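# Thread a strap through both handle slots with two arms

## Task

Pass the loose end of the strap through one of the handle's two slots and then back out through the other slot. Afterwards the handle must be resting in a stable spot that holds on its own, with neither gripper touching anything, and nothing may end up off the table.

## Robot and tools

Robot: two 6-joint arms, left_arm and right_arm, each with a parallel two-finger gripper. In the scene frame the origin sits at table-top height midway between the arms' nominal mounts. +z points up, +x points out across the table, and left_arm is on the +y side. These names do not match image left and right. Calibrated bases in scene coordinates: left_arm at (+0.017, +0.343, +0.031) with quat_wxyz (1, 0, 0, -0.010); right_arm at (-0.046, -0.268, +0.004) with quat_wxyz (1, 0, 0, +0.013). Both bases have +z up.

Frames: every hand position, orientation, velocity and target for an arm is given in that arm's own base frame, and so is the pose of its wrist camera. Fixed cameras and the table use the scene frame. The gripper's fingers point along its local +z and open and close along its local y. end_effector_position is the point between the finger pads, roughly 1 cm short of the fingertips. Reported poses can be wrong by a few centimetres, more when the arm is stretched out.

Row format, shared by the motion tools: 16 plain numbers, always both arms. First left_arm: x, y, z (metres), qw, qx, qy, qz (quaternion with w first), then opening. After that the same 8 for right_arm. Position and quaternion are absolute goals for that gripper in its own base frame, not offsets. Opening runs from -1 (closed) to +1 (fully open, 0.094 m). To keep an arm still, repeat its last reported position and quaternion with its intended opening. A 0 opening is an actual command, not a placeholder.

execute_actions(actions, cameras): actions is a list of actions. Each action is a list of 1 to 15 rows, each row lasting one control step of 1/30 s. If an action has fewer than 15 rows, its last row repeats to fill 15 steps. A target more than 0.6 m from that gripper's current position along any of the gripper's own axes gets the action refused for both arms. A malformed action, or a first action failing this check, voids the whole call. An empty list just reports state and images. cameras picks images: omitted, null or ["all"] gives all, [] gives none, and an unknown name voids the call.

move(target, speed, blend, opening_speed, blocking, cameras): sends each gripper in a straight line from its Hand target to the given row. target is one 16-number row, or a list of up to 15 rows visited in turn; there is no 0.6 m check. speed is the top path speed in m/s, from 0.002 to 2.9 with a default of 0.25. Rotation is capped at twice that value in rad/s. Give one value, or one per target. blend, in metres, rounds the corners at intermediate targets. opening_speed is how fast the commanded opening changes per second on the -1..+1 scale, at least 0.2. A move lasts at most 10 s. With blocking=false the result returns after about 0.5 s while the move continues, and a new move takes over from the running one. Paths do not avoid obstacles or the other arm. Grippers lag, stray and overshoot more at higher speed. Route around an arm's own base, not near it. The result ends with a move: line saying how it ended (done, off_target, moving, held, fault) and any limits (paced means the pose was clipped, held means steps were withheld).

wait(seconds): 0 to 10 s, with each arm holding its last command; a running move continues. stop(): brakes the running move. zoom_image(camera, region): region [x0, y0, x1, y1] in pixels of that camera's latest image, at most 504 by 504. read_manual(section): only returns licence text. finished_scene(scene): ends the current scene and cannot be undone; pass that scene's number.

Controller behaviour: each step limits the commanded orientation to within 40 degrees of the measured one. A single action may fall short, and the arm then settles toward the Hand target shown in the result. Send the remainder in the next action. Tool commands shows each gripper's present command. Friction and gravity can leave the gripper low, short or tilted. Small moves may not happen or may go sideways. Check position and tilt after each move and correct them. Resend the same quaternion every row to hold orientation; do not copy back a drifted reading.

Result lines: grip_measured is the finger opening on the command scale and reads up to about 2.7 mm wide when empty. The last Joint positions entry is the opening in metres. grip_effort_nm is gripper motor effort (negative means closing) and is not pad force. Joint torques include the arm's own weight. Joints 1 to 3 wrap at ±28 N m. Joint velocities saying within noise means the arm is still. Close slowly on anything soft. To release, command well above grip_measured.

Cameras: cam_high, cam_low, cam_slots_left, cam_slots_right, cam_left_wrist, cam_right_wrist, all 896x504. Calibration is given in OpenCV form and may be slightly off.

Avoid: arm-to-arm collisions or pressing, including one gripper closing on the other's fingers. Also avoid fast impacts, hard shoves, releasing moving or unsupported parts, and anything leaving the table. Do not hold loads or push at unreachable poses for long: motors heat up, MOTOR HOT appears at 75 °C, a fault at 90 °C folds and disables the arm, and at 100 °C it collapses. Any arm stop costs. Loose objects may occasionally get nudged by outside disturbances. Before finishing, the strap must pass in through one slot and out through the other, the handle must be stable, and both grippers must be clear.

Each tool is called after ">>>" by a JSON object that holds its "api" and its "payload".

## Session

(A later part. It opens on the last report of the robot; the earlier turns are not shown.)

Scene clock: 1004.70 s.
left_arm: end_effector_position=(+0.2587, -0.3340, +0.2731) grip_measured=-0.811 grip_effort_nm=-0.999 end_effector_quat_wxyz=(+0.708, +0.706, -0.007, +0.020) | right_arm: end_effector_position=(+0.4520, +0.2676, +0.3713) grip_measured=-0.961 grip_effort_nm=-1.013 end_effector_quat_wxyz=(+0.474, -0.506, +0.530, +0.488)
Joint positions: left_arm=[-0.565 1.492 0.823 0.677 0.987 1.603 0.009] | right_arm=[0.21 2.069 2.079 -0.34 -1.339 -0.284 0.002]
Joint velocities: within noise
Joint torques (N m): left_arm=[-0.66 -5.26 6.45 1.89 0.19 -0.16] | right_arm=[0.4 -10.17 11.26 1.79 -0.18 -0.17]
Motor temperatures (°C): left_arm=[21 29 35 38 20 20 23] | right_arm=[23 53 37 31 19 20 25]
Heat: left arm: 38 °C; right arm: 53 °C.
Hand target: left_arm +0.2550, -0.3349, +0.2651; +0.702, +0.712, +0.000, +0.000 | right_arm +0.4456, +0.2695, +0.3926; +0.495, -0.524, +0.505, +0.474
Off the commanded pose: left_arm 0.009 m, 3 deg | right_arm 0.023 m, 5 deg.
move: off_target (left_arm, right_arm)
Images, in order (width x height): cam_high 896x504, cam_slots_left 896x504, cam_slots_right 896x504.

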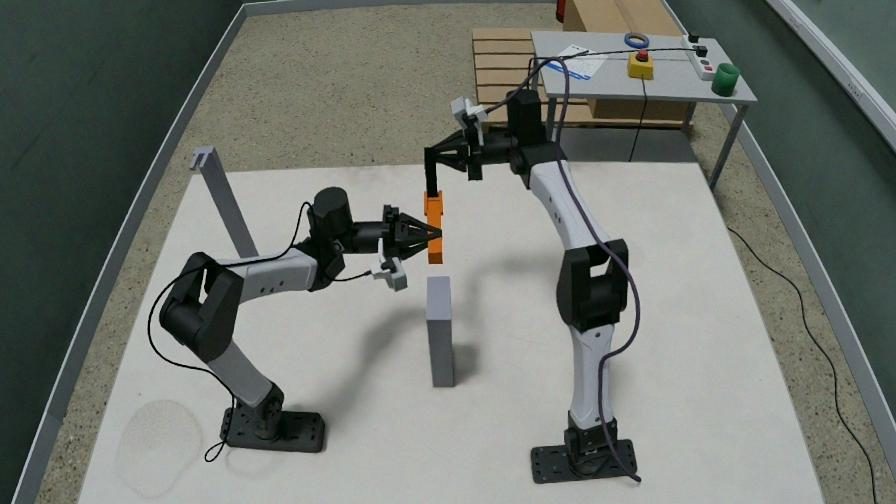

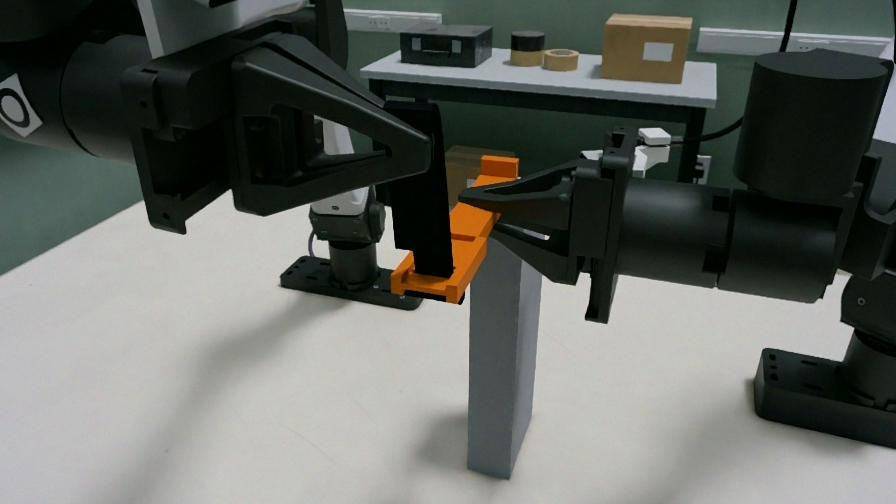

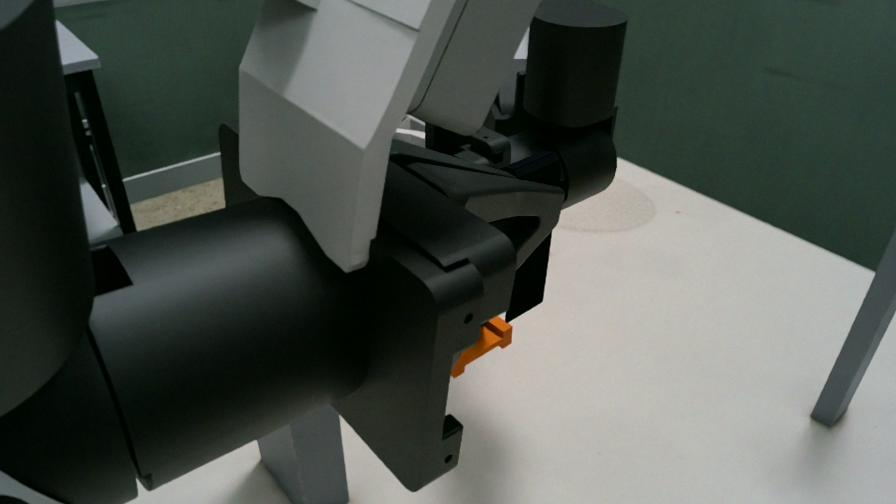

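>>> {"api": "move", "payload": {"target": [[0.255,-0.335,0.265,0.7019,0.7123,0,0,-0.9,0.4545,0.270,0.250,0.4947,-0.5247,0.5053,0.4742,-1.0],[0.255,-0.335,0.265,0.7019,0.7123,0,0,-0.9,0.4545,0.270,0.215,0.4947,-0.5247,0.5053,0.4742,-1.0],[0.255,-0.335,0.265,0.7019,0.7123,0,0,-0.9,0.4545,0.270,0.215,0.4947,-0.5247,0.5053,0.4742,-0.4]], "speed": 0.12, "opening_speed": 1.0, "cameras": []}}

>>> {"api": "move", "payload": {"target": [[0.255,-0.335,0.265,0.7019,0.7123,0,0,-0.9,0.4545,0.180,0.215,0.4947,-0.5247,0.5053,0.4742,-0.4],[0.255,-0.335,0.265,0.7019,0.7123,0,0,-0.9,0.34,0.06,0.28,0.629,-0.361,0.605,0.330,-0.4]], "speed": 0.2, "cameras": ["cam_slots_left"]}}

Scene clock: 1124.73 s.
left_arm: end_effector_position=(+0.2587, -0.3340, +0.2691) grip_measured=-0.811 grip_effort_nm=-0.989 end_effector_quat_wxyz=(+0.704, +0.710, +0.001, +0.012) | right_arm: end_effector_position=(+0.4556, +0.2684, +0.2189) grip_measured=-0.401 grip_effort_nm=0.090 end_effector_quat_wxyz=(+0.492, -0.522, +0.513, +0.473)
Joint positions: left_arm=[-0.565 1.492 0.823 0.653 0.987 1.598 0.009] | right_arm=[0.21 2.113 1.525 0.28 -1.339 -0.33 0.028]
Joint velocities: within noise
Joint torques (N m): left_arm=[-0.81 -4.92 6.6 2.19 0.15 -0.09] | right_arm=[0.12 -8.72 5.94 2.08 -0.21 0.01]
Motor temperatures (°C): left_arm=[21 28 35 38 20 20 23] | right_arm=[23 46 39 30 19 20 26]
Heat: left arm: 38 °C; right arm: 46 °C.
Hand target: left_arm +0.2551, -0.3349, +0.2650; +0.702, +0.712, +0.000, +0.000 | right_arm +0.4545, +0.2699, +0.2149; +0.494, -0.526, +0.506, +0.474
Off the commanded pose: left_arm 0.006 m, 1 deg | right_arm 0.004 m, 1 deg.
move: done
No camera images: "cameras" was empty.

Scene clock: 1128.03 s.
left_arm: end_effector_position=(+0.2587, -0.3340, +0.2691) grip_measured=-0.811 grip_effort_nm=-0.999 end_effector_quat_wxyz=(+0.704, +0.710, +0.002, +0.011) | right_arm: end_effector_position=(+0.3397, +0.0616, +0.2787) grip_measured=-0.401 grip_effort_nm=0.100 end_effector_quat_wxyz=(+0.620, -0.361, +0.608, +0.339)
Joint positions: left_arm=[-0.565 1.492 0.823 0.653 0.987 1.598 0.009] | right_arm=[-0.33 1.33 0.723 0.601 -1.366 -0.042 0.028]
Joint velocities: within noise
Joint torques (N m): left_arm=[-0.73 -5.07 6.63 2.21 0.18 -0.11] | right_arm=[-0.44 -4.1 5.83 1.95 0.2 0.04]
Motor temperatures (°C): left_arm=[21 28 35 38 20 20 23] | right_arm=[23 46 39 30 19 20 25]
Heat: left arm: 38 °C; right arm: 46 °C.
Hand target: left_arm +0.2551, -0.3349, +0.2650; +0.702, +0.712, +0.000, +0.000 | right_arm +0.3399, +0.0600, +0.2801; +0.628, -0.362, +0.606, +0.329
Off the commanded pose: left_arm 0.006 m, 1 deg | right_arm 0.002 m, 1 deg.
move: done
Images, in order (width x height): cam_slots_left 896x504.

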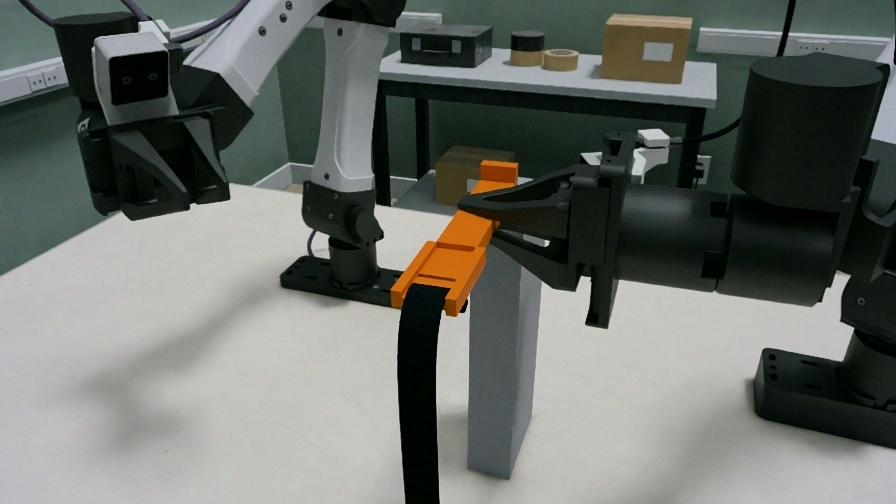

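>>> {"api": "move", "payload": {"target": [[0.30,-0.335,0.330,0.7019,0.7123,0,0,-0.9,0.25,0.05,0.30,0.629,-0.361,0.605,0.330,-0.5],[0.35,-0.335,0.345,0.7019,0.7123,0,0,-0.9,0.25,0.05,0.30,0.629,-0.361,0.605,0.330,-0.5]], "speed": 0.12, "cameras": []}}

>>> {"api": "move", "payload": {"target": [0.35,-0.335,0.345,0.4963,0.5037,0.4963,-0.5037,-0.9,0.25,0.05,0.30,0.629,-0.361,0.605,0.330,-0.5], "speed": 0.22, "cameras": []}}

>>> {"api": "move", "payload": {"target": [0.36,-0.335,0.345,0,0,0.7019,-0.7123,-0.9,0.25,0.05,0.30,0.629,-0.361,0.605,0.330,-0.5], "speed": 0.2, "cameras": ["cam_slots_left","cam_slots_right"]}}

Scene clock: 1137.83 s.
left_arm: end_effector_position=(+0.3501, -0.3345, +0.3345) grip_measured=-0.811 grip_effort_nm=-0.999 end_effector_quat_wxyz=(+0.698, +0.716, +0.017, -0.005) | right_arm: end_effector_position=(+0.2532, +0.0497, +0.3012) grip_measured=-0.499 grip_effort_nm=-0.061 end_effector_quat_wxyz=(+0.628, -0.356, +0.609, +0.328)
Joint positions: left_arm=[-0.438 1.72 1.355 0.308 1.114 1.592 0.009] | right_arm=[-0.535 0.947 0.551 0.557 -1.545 0.113 0.024]
Joint velocities: within noise
Joint torques (N m): left_arm=[-0.34 -7.28 10.81 2.05 0.26 0.07] | right_arm=[-0.7 -1.81 5.89 1.57 0.09 0.04]
Motor temperatures (°C): left_arm=[21 28 35 38 20 20 23] | right_arm=[23 44 38 30 19 20 25]
Heat: left arm: 38 °C; right arm: 44 °C.
Hand target: left_arm +0.3498, -0.3348, +0.3449; +0.702, +0.712, +0.000, +0.000 | right_arm +0.2503, +0.0503, +0.3000; +0.628, -0.360, +0.607, +0.327
Off the commanded pose: left_arm 0.010 m, 2 deg | right_arm 0.003 m, 1 deg.
joint sent to its limit (right arm) — joint 5 (wrist yaw), lower limit. The joint targets still meet the commanded pose.
move: done
No camera images: "cameras" was empty.

Scene clock: 1142.23 s.
left_arm: end_effector_position=(+0.3483, -0.3355, +0.3363) grip_measured=-0.811 grip_effort_nm=-0.999 end_effector_quat_wxyz=(+0.487, +0.498, +0.511, -0.504) | right_arm: end_effector_position=(+0.2531, +0.0497, +0.3012) grip_measured=-0.499 grip_effort_nm=-0.066 end_effector_quat_wxyz=(+0.628, -0.356, +0.609, +0.328)
Joint positions: left_arm=[-0.438 1.729 1.362 0.324 1.138 0.008 0.009] | right_arm=[-0.535 0.947 0.551 0.557 -1.545 0.113 0.024]
Joint velocities: within noise
Joint torques (N m): left_arm=[-0.02 -7.24 9.65 2.43 0.19 -0.03] | right_arm=[-0.69 -1.85 5.93 1.55 0.09 0.04]
Motor temperatures (°C): left_arm=[21 29 36 38 20 20 23] | right_arm=[23 43 38 30 19 20 25]
Heat: left arm: 38 °C; right arm: 43 °C.
Hand target: left_arm +0.3498, -0.3348, +0.3447; +0.496, +0.504, +0.497, -0.503 | right_arm +0.2503, +0.0503, +0.3000; +0.628, -0.360, +0.607, +0.327
Off the commanded pose: left_arm 0.009 m, 2 deg | right_arm 0.003 m, 1 deg.
joint sent to its limit (right arm) — joint 5 (wrist yaw), lower limit. The joint targets still meet the commanded pose.
move: done
No camera images: "cameras" was empty.

Scene clock: 1147.00 s.
left_arm: end_effector_position=(+0.3561, -0.3356, +0.3326) grip_measured=-0.812 grip_effort_nm=-1.004 end_effector_quat_wxyz=(-0.011, -0.012, +0.709, -0.705) | right_arm: end_effector_position=(+0.2531, +0.0498, +0.3012) grip_measured=-0.499 grip_effort_nm=-0.061 end_effector_quat_wxyz=(+0.628, -0.356, +0.609, +0.328)
Joint positions: left_arm=[-0.431 1.756 1.362 0.381 1.139 -1.592 0.009] | right_arm=[-0.535 0.947 0.551 0.557 -1.546 0.113 0.024]
Joint velocities: within noise
Joint torques (N m): left_arm=[-0.06 -7.5 10.88 2.49 0.08 -0.03] | right_arm=[-0.59 -1.84 5.97 1.53 0.1 0.03]
Motor temperatures (°C): left_arm=[21 29 37 38 20 20 23] | right_arm=[23 42 38 30 19 20 25]
Heat: left arm: 38 °C; right arm: 42 °C.
Hand target: left_arm +0.3596, -0.3346, +0.3448; +0.000, +0.000, +0.702, -0.712 | right_arm +0.2503, +0.0503, +0.3000; +0.628, -0.360, +0.607, +0.327
Off the commanded pose: left_arm 0.013 m, 2 deg | right_arm 0.003 m, 1 deg.
joint sent to its limit (right arm) — joint 5 (wrist yaw), lower limit. The joint targets still meet the commanded pose.
move: off_target (left_arm)
Images, in order (width x height): cam_slots_left 896x504, cam_slots_right 896x504.

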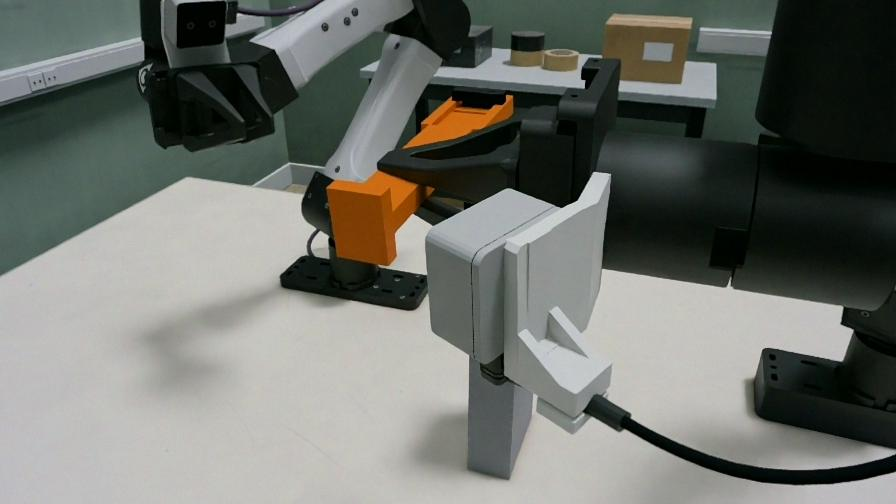

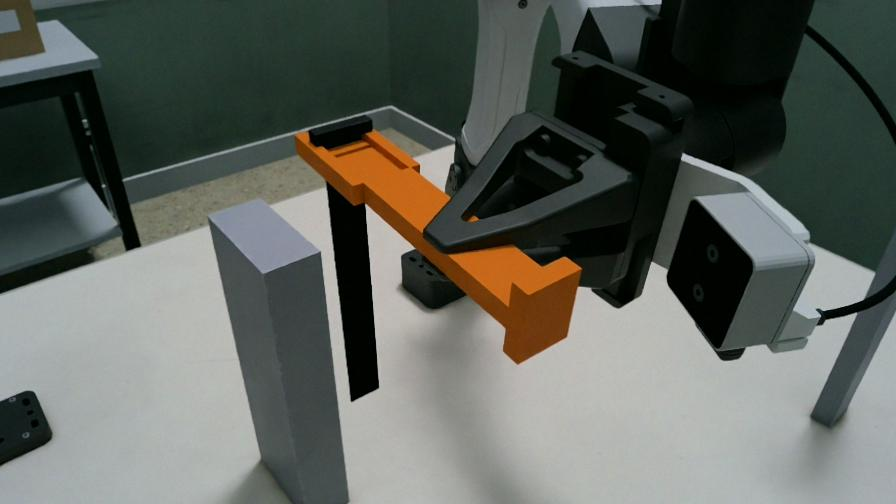

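>>> {"api": "move", "payload": {"target": [0.395,-0.335,0.175,0,0,0.7019,-0.7123,-0.9,0.33,0.10,0.27,0.4947,-0.5247,0.5053,0.4742,-0.5], "speed": 0.1, "cameras": []}}

>>> {"api": "move", "payload": {"target": [0.395,-0.335,0.175,0,0,0.7019,-0.7123,-0.9,0.360,0.20,0.222,0.4947,-0.5247,0.5053,0.4742,-0.5], "speed": 0.12, "cameras": ["cam_slots_left","cam_slots_right","cam_right_wrist"]}}

>>> {"api": "zoom_image", "payload": {"camera": "cam_slots_left", "region": [320, 260, 520, 430]}}

>>> {"api": "zoom_image", "payload": {"camera": "cam_slots_right", "region": [260, 330, 460, 500]}}

Scene clock: 1157.57 s.
left_arm: end_effector_position=(+0.3969, -0.3378, +0.1783) grip_measured=-0.812 grip_effort_nm=-0.999 end_effector_quat_wxyz=(+0.004, -0.003, +0.703, -0.711) | right_arm: end_effector_position=(+0.3267, +0.0997, +0.2622) grip_measured=-0.499 grip_effort_nm=-0.061 end_effector_quat_wxyz=(+0.559, -0.434, +0.560, +0.431)
Joint positions: left_arm=[-0.397 2.137 1.198 0.968 1.164 -1.596 0.009] | right_arm=[-0.231 1.45 0.782 0.557 -1.547 -0.114 0.024]
Joint velocities: within noise
Joint torques (N m): left_arm=[-0.08 -9.35 5.3 2.48 0.13 0.05] | right_arm=[0.35 -3.62 9.98 1.56 -0.06 -0.16]
Motor temperatures (°C): left_arm=[21 30 37 39 20 20 23] | right_arm=[23 40 38 29 19 20 25]
Heat: left arm: 39 °C; right arm: 40 °C.
Hand target: left_arm +0.3950, -0.3351, +0.1751; +0.000, +0.000, +0.702, -0.712 | right_arm +0.3300, +0.1005, +0.2699; +0.566, -0.449, +0.547, +0.423
Off the commanded pose: left_arm 0.005 m, 1 deg | right_arm 0.008 m, 15 deg.
joint sent to its limit (right arm) — joint 5 (wrist yaw), lower limit. The joint targets are off in orientation, not in position.
move: off_target (right_arm)
No camera images: "cameras" was empty.

Scene clock: 1159.70 s.
left_arm: end_effector_position=(+0.3967, -0.3378, +0.1786) grip_measured=-0.812 grip_effort_nm=-0.999 end_effector_quat_wxyz=(+0.004, -0.002, +0.703, -0.711) | right_arm: end_effector_position=(+0.3533, +0.1990, +0.2156) grip_measured=-0.499 grip_effort_nm=-0.061 end_effector_quat_wxyz=(+0.494, -0.509, +0.508, +0.489)
Joint positions: left_arm=[-0.397 2.137 1.198 0.97 1.165 -1.597 0.009] | right_arm=[0.077 1.744 0.992 0.355 -1.483 -0.401 0.024]
Joint velocities: within noise
Joint torques (N m): left_arm=[-0.17 -9.36 5.18 2.43 0.15 -0.02] | right_arm=[-0.03 -6.11 9.7 1.4 -0.09 -0.18]
Motor temperatures (°C): left_arm=[21 30 37 39 20 20 23] | right_arm=[23 40 38 29 19 20 24]
Heat: left arm: 39 °C; right arm: 40 °C.
Hand target: left_arm +0.3949, -0.3351, +0.1751; +0.000, +0.000, +0.702, -0.712 | right_arm +0.3597, +0.1999, +0.2218; +0.503, -0.516, +0.502, +0.478
Off the commanded pose: left_arm 0.005 m, 1 deg | right_arm 0.009 m, 3 deg.
move: off_target (right_arm)
camera_calibration:
cam_right_wrist: T_world_to_cam=[[0.999836, 0.00155643, -0.0180501, -0.349395], [-0.0150378, -0.484354, -0.874743, 0.326754], [-0.0101041, 0.874871, -0.484251, 0.0235522], [0, 0, 0, 1]] pos_world=[0.354489, 0.138203, 0.290925]
Images, in order (width x height): cam_slots_left 896x504, cam_slots_right 896x504, cam_right_wrist 896x504.

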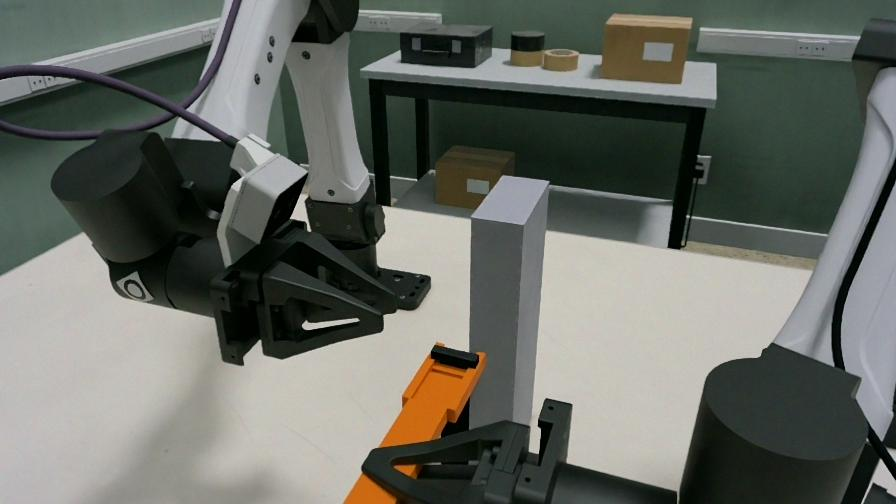

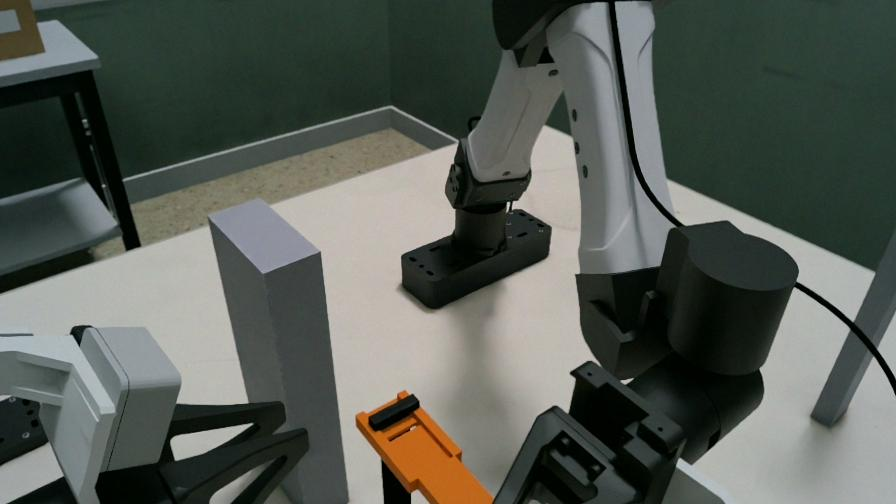

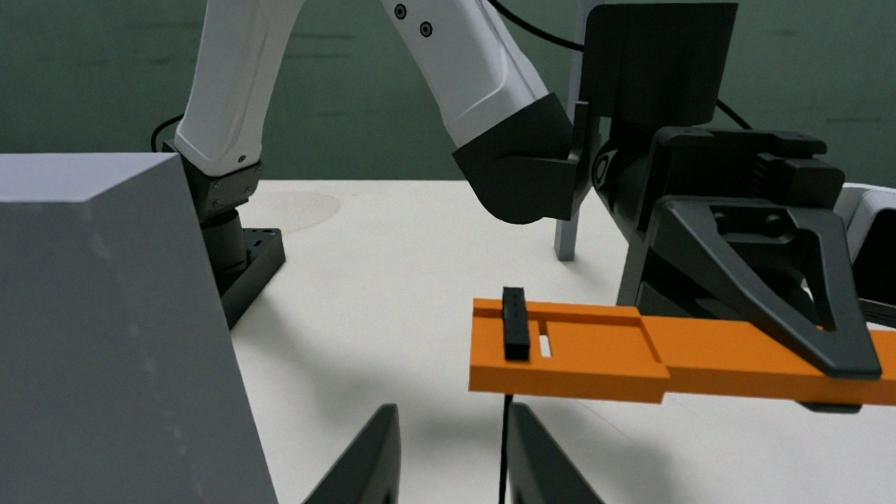

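Scaled by 2.520 from the camera's 896x504 image, which has a finer 1280x720 frame.

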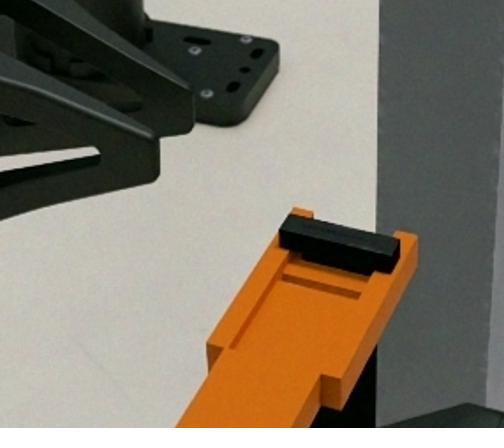

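Scaled by 2.520 from the camera's 896x504 image, which has a finer 1280x720 frame.

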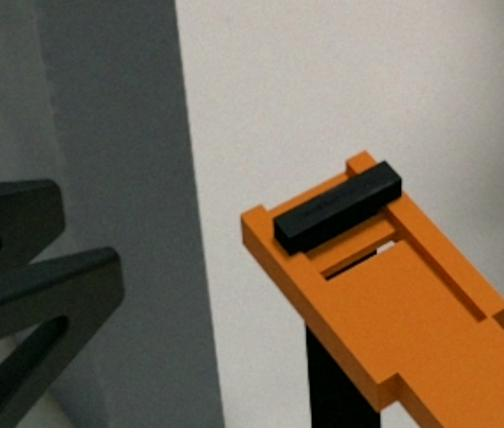

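>>> {"api": "move", "payload": {"target": [0.395,-0.335,0.175,0,0,0.7019,-0.7123,-0.9,0.3815,0.215,0.232,0.4947,-0.5247,0.5053,0.4742,-0.5], "speed": 0.08, "cameras": ["cam_slots_left","cam_slots_right","cam_right_wrist"]}}

>>> {"api": "zoom_image", "payload": {"camera": "cam_slots_left", "region": [360, 270, 520, 400]}}

>>> {"api": "zoom_image", "payload": {"camera": "cam_slots_right", "region": [280, 350, 460, 500]}}

Scene clock: 1176.77 s.
left_arm: end_effector_position=(+0.3967, -0.3378, +0.1786) grip_measured=-0.812 grip_effort_nm=-0.999 end_effector_quat_wxyz=(+0.004, -0.002, +0.703, -0.711) | right_arm: end_effector_position=(+0.3749, +0.2128, +0.2284) grip_measured=-0.499 grip_effort_nm=-0.061 end_effector_quat_wxyz=(+0.489, -0.515, +0.511, +0.484)
Joint positions: left_arm=[-0.397 2.137 1.198 0.97 1.165 -1.598 0.009] | right_arm=[0.109 1.796 1.147 0.193 -1.447 -0.463 0.024]
Joint velocities: within noise
Joint torques (N m): left_arm=[0.01 -9.2 5.15 2.43 0.15 -0.01] | right_arm=[0.18 -5.86 10.15 1.49 -0.16 -0.18]
Motor temperatures (°C): left_arm=[21 32 35 40 20 20 23] | right_arm=[23 39 39 29 19 20 24]
Heat: left arm: 40 °C; right arm: 39 °C.
Hand target: left_arm +0.3950, -0.3351, +0.1750; +0.000, +0.000, +0.702, -0.712 | right_arm +0.3812, +0.2150, +0.2320; +0.497, -0.523, +0.505, +0.475
Off the commanded pose: left_arm 0.005 m, 1 deg | right_arm 0.008 m, 2 deg.
move: done
camera_calibration:
cam_right_wrist: T_world_to_cam=[[0.999903, 0.00375321, -0.0134422, -0.372231], [-0.0097392, -0.502228, -0.86468, 0.344516], [-0.00999639, 0.864727, -0.502143, 0.0240539], [0, 0, 0, 1]] pos_world=[0.37579, 0.153623, 0.304971]
Images, in order (width x height): cam_slots_left 896x504, cam_slots_right 896x504, cam_right_wrist 896x504.

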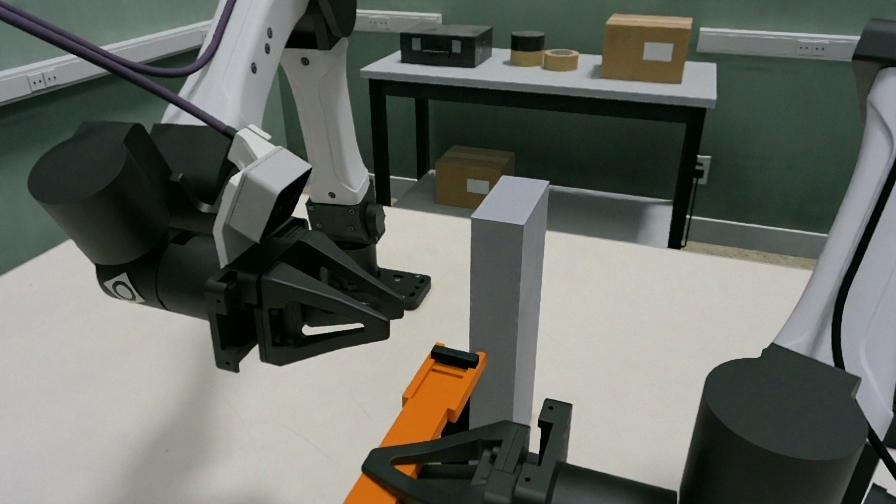

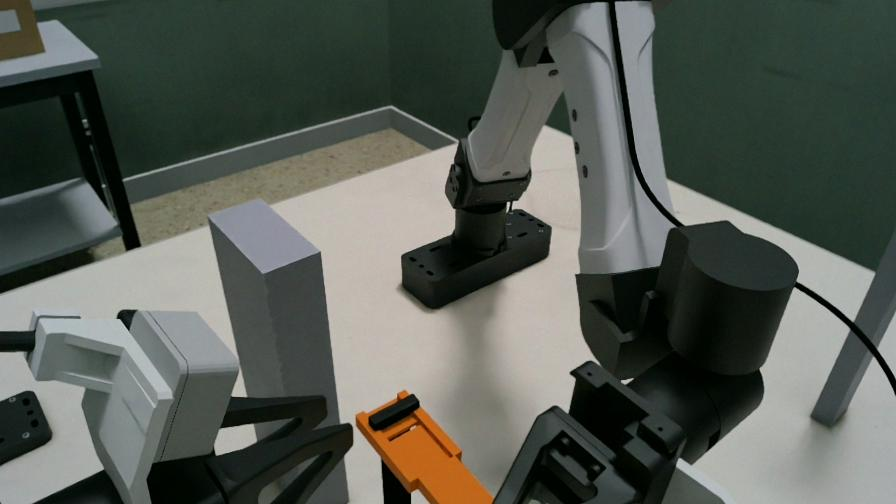

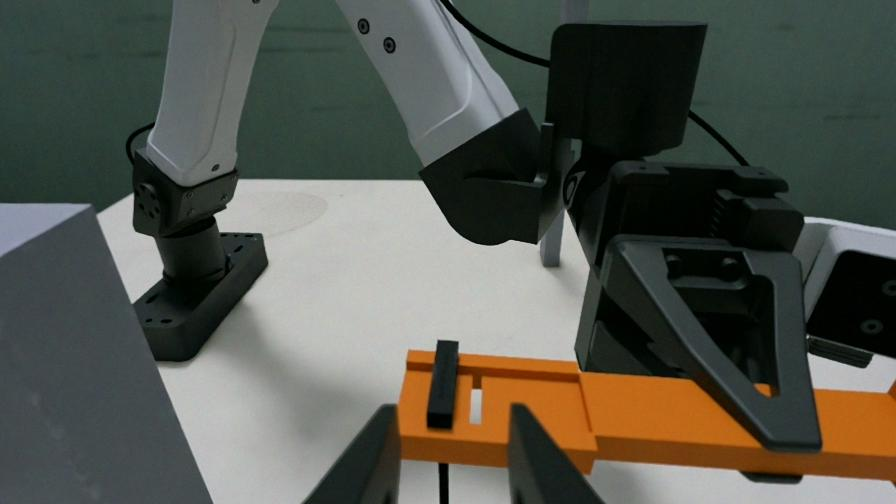

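Scaled by 3.150 from the camera's 896x504 image, which has a finer 1280x720 frame.

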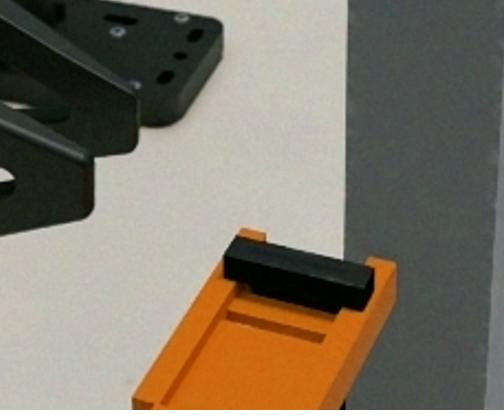

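Scaled by 2.800 from the camera's 896x504 image, which has a finer 1280x720 frame.

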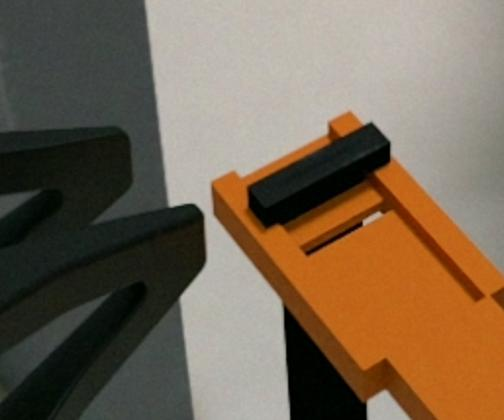

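>>> {"api": "move", "payload": {"target": [0.395,-0.335,0.175,0,0,0.7019,-0.7123,-0.9,0.3785,0.242,0.235,0.4947,-0.5247,0.5053,0.4742,-0.5], "speed": 0.06, "cameras": ["cam_slots_left","cam_slots_right","cam_right_wrist"]}}

>>> {"api": "zoom_image", "payload": {"camera": "cam_slots_left", "region": [380, 280, 520, 400]}}

>>> {"api": "zoom_image", "payload": {"camera": "cam_slots_right", "region": [300, 360, 450, 480]}}

Scene clock: 1188.70 s.
left_arm: end_effector_position=(+0.3967, -0.3378, +0.1786) grip_measured=-0.812 grip_effort_nm=-0.989 end_effector_quat_wxyz=(+0.004, -0.002, +0.703, -0.711) | right_arm: end_effector_position=(+0.3721, +0.2400, +0.2320) grip_measured=-0.499 grip_effort_nm=-0.061 end_effector_quat_wxyz=(+0.483, -0.520, +0.513, +0.483)
Joint positions: left_arm=[-0.397 2.137 1.198 0.97 1.165 -1.598 0.009] | right_arm=[0.181 1.796 1.147 0.279 -1.383 -0.371 0.024]
Joint velocities: within noise
Joint torques (N m): left_arm=[-0.31 -9.24 5.24 2.42 0.13 0.01] | right_arm=[0.08 -5.98 8.58 2 -0.07 0]
Motor temperatures (°C): left_arm=[21 32 35 40 20 20 23] | right_arm=[23 39 39 29 19 20 24]
Heat: left arm: 40 °C; right arm: 39 °C.
Hand target: left_arm +0.3950, -0.3351, +0.1751; +0.000, +0.000, +0.702, -0.712 | right_arm +0.3782, +0.2419, +0.2351; +0.494, -0.526, +0.505, +0.474
Off the commanded pose: left_arm 0.005 m, 1 deg | right_arm 0.007 m, 2 deg.
move: done
camera_calibration:
cam_right_wrist: T_world_to_cam=[[0.999803, 0.0112532, -0.0163792, -0.370614], [-0.00827307, -0.5137, -0.85793, 0.361944], [-0.0180684, 0.857896, -0.513506, 0.00962889], [0, 0, 0, 1]] pos_world=[0.373709, 0.181841, 0.309396]
Images, in order (width x height): cam_slots_left 896x504, cam_slots_right 896x504, cam_right_wrist 896x504.

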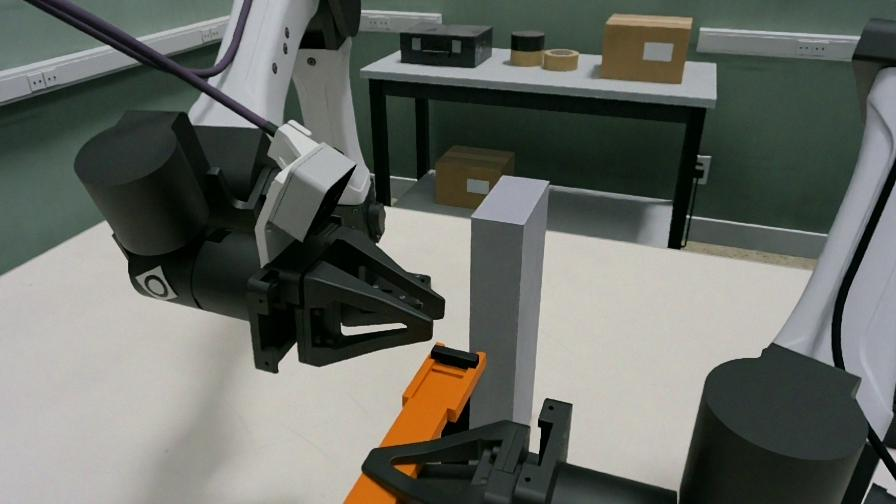

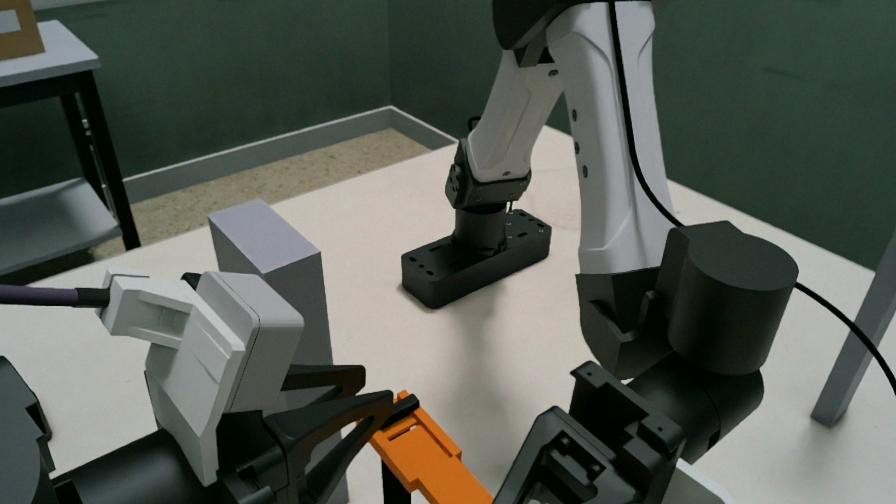

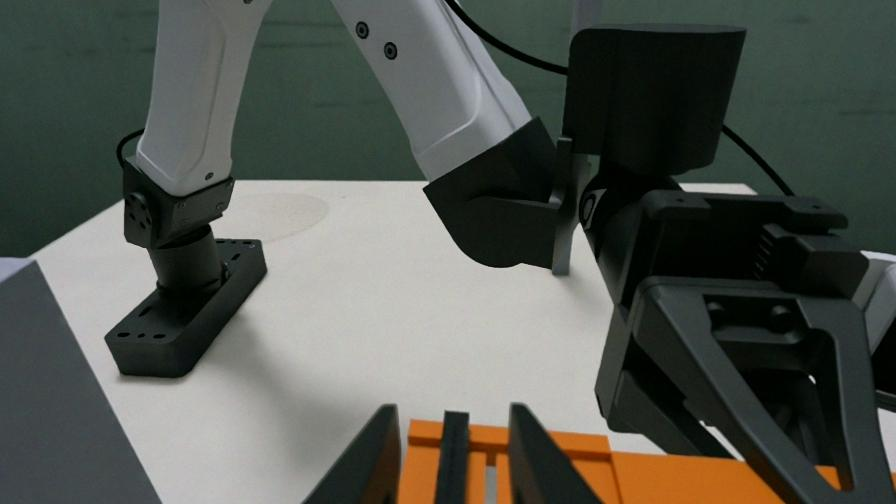

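Scaled by 3.600 from the camera's 896x504 image, which has a finer 1280x720 frame.

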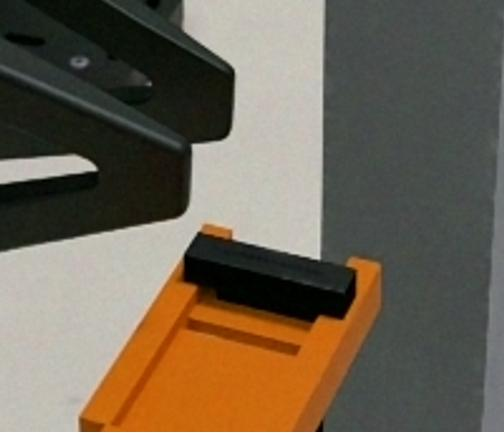

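Scaled by 3.360 from the camera's 896x504 image, which has a finer 1280x720 frame.

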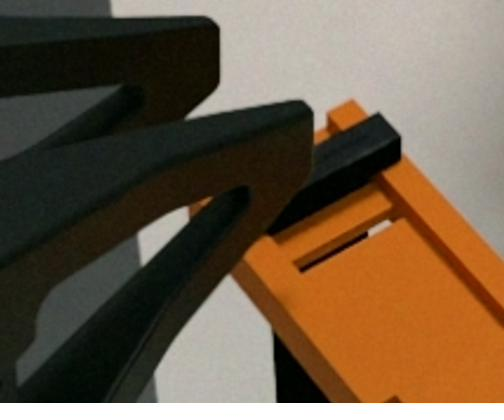

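>>> {"api": "move", "payload": {"target": [0.395,-0.335,0.175,0,0,0.7019,-0.7123,-0.9,0.3785,0.2435,0.216,0.4947,-0.5247,0.5053,0.4742,-0.5], "speed": 0.05, "cameras": ["cam_slots_left","cam_slots_right","cam_right_wrist"]}}

>>> {"api": "zoom_image", "payload": {"camera": "cam_slots_left", "region": [380, 280, 520, 400]}}

>>> {"api": "zoom_image", "payload": {"camera": "cam_slots_right", "region": [300, 360, 450, 480]}}

Scene clock: 1197.27 s.
left_arm: end_effector_position=(+0.3967, -0.3378, +0.1786) grip_measured=-0.812 grip_effort_nm=-0.994 end_effector_quat_wxyz=(+0.004, -0.002, +0.703, -0.711) | right_arm: end_effector_position=(+0.3774, +0.2408, +0.2223) grip_measured=-0.499 grip_effort_nm=-0.061 end_effector_quat_wxyz=(+0.492, -0.525, +0.506, +0.475)
Joint positions: left_arm=[-0.397 2.137 1.198 0.97 1.165 -1.598 0.009] | right_arm=[0.181 1.83 1.134 0.355 -1.38 -0.37 0.024]
Joint velocities: within noise
Joint torques (N m): left_arm=[-0.03 -9.39 5.27 2.46 0.13 0.01] | right_arm=[0.44 -6.09 5.68 1.99 -0.05 0.04]
Motor temperatures (°C): left_arm=[21 33 34 41 20 20 23] | right_arm=[23 39 39 30 19 20 24]
Heat: left arm: 41 °C; right arm: 39 °C.
Hand target: left_arm +0.3950, -0.3351, +0.1751; +0.000, +0.000, +0.702, -0.712 | right_arm +0.3783, +0.2434, +0.2161; +0.493, -0.526, +0.506, +0.474
Off the commanded pose: left_arm 0.005 m, 1 deg | right_arm 0.007 m, 0 deg.
move: done
camera_calibration:
cam_right_wrist: T_world_to_cam=[[0.999886, 0.00802249, 0.0127654, -0.381818], [0.0150719, -0.509979, -0.860055, 0.34482], [-0.000389707, 0.860149, -0.510042, -0.00397576], [0, 0, 0, 1]] pos_world=[0.376576, 0.182334, 0.29941]
Images, in order (width x height): cam_slots_left 896x504, cam_slots_right 896x504, cam_right_wrist 896x504.

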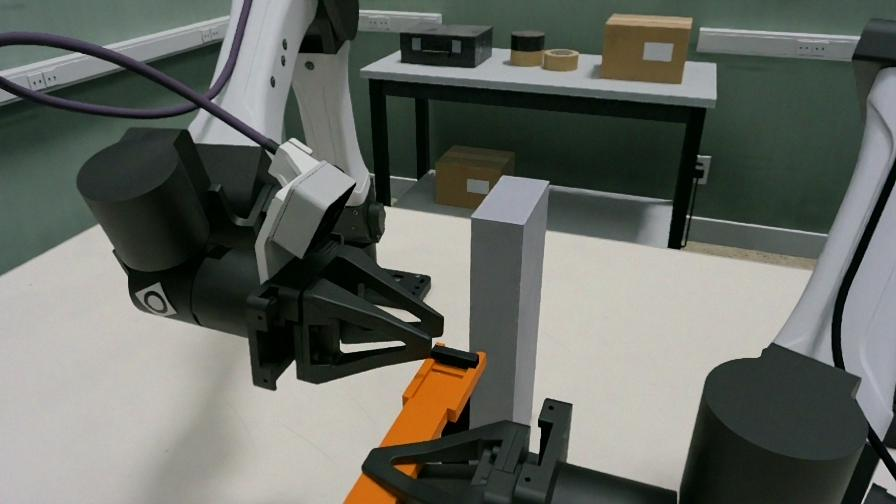

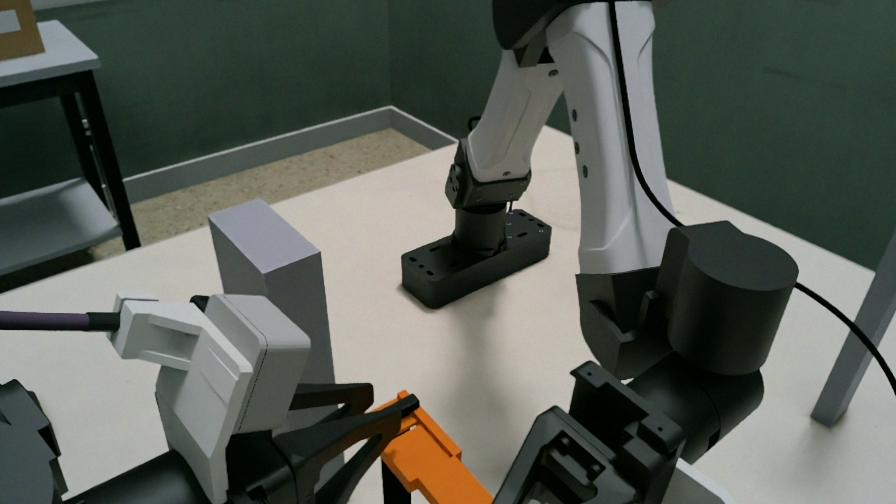

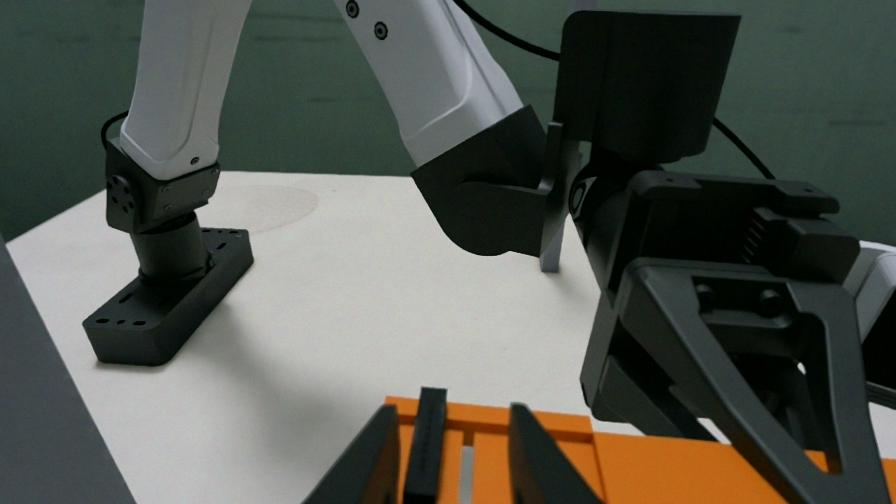

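Scaled by 3.600 from the camera's 896x504 image, which has a finer 1280x720 frame.

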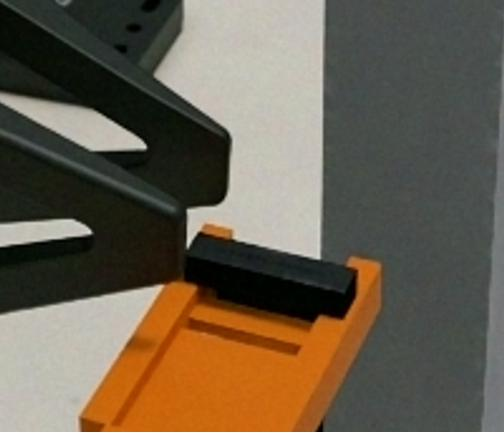

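Scaled by 3.360 from the camera's 896x504 image, which has a finer 1280x720 frame.

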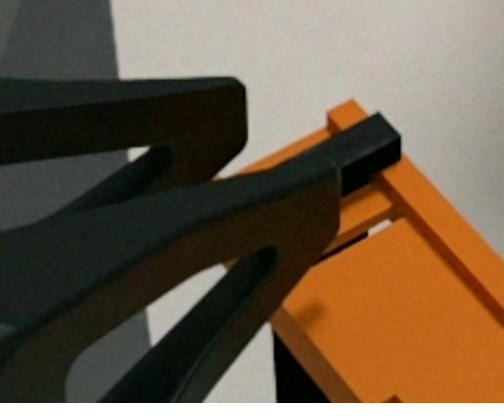

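>>> {"api": "move", "payload": {"target": [0.395,-0.335,0.175,0,0,0.7019,-0.7123,-0.9,0.3715,0.2435,0.2065,0.4947,-0.5247,0.5053,0.4742,-0.5], "speed": 0.05, "cameras": ["cam_slots_left","cam_slots_right","cam_right_wrist"]}}

>>> {"api": "zoom_image", "payload": {"camera": "cam_slots_left", "region": [380, 280, 520, 400]}}

>>> {"api": "zoom_image", "payload": {"camera": "cam_slots_right", "region": [300, 360, 450, 480]}}

Scene clock: 1203.77 s.
left_arm: end_effector_position=(+0.3966, -0.3378, +0.1782) grip_measured=-0.812 grip_effort_nm=-0.994 end_effector_quat_wxyz=(+0.003, -0.002, +0.703, -0.711) | right_arm: end_effector_position=(+0.3712, +0.2409, +0.2114) grip_measured=-0.499 grip_effort_nm=-0.061 end_effector_quat_wxyz=(+0.493, -0.525, +0.505, +0.476)
Joint positions: left_arm=[-0.397 2.137 1.198 0.97 1.166 -1.598 0.009] | right_arm=[0.184 1.83 1.082 0.416 -1.378 -0.363 0.024]
Joint velocities: within noise
Joint torques (N m): left_arm=[-0.17 -9.37 5.14 2.47 0.15 0.04] | right_arm=[0.49 -6.52 5.57 1.94 -0.04 0.06]
Motor temperatures (°C): left_arm=[21 33 34 41 20 20 23] | right_arm=[23 39 38 30 19 20 24]
Heat: left arm: 41 °C; right arm: 39 °C.
Hand target: left_arm +0.3950, -0.3351, +0.1751; +0.000, +0.000, +0.702, -0.712 | right_arm +0.3714, +0.2434, +0.2065; +0.494, -0.526, +0.506, +0.474
Off the commanded pose: left_arm 0.005 m, 0 deg | right_arm 0.006 m, 0 deg.
move: done
camera_calibration:
cam_right_wrist: T_world_to_cam=[[0.999862, 0.00918262, 0.0138351, -0.375992], [0.0165829, -0.50907, -0.860566, 0.33496], [-0.000859212, 0.860676, -0.509152, -0.00971753], [0, 0, 0, 1]] pos_world=[0.370377, 0.182334, 0.288509]
Images, in order (width x height): cam_slots_left 896x504, cam_slots_right 896x504, cam_right_wrist 896x504.

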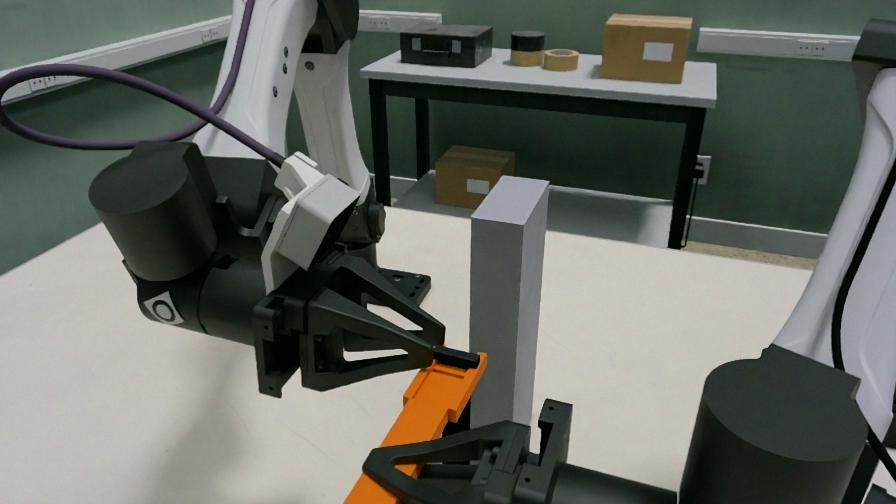

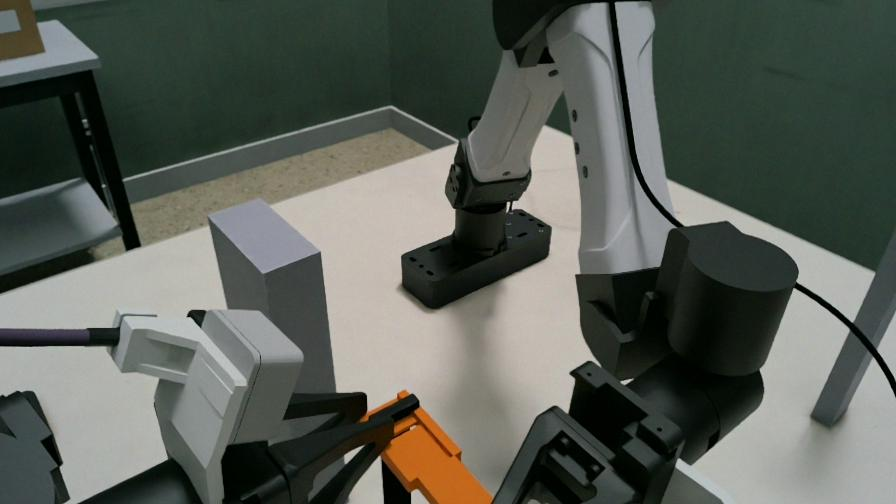

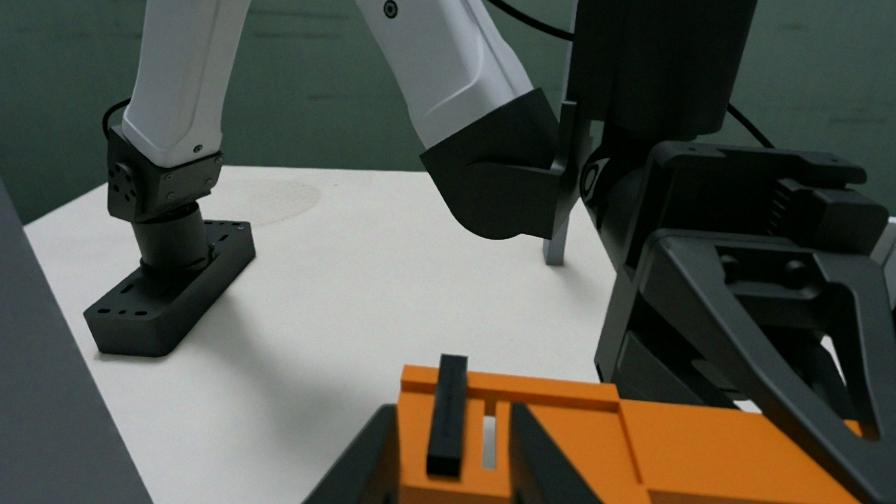

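Scaled by 3.600 from the camera's 896x504 image, which has a finer 1280x720 frame.

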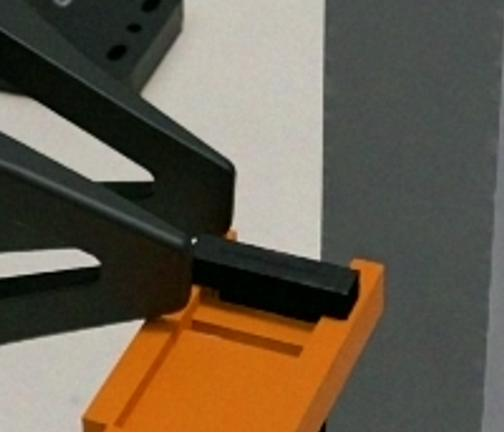

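Scaled by 3.360 from the camera's 896x504 image, which has a finer 1280x720 frame.

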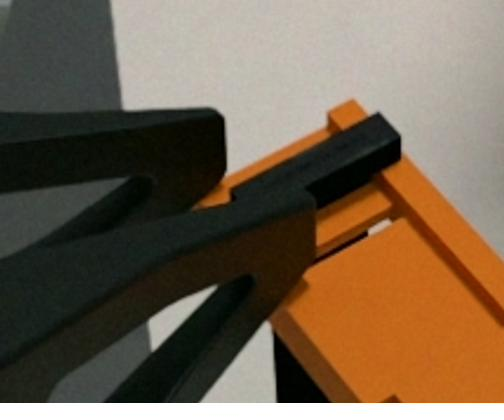

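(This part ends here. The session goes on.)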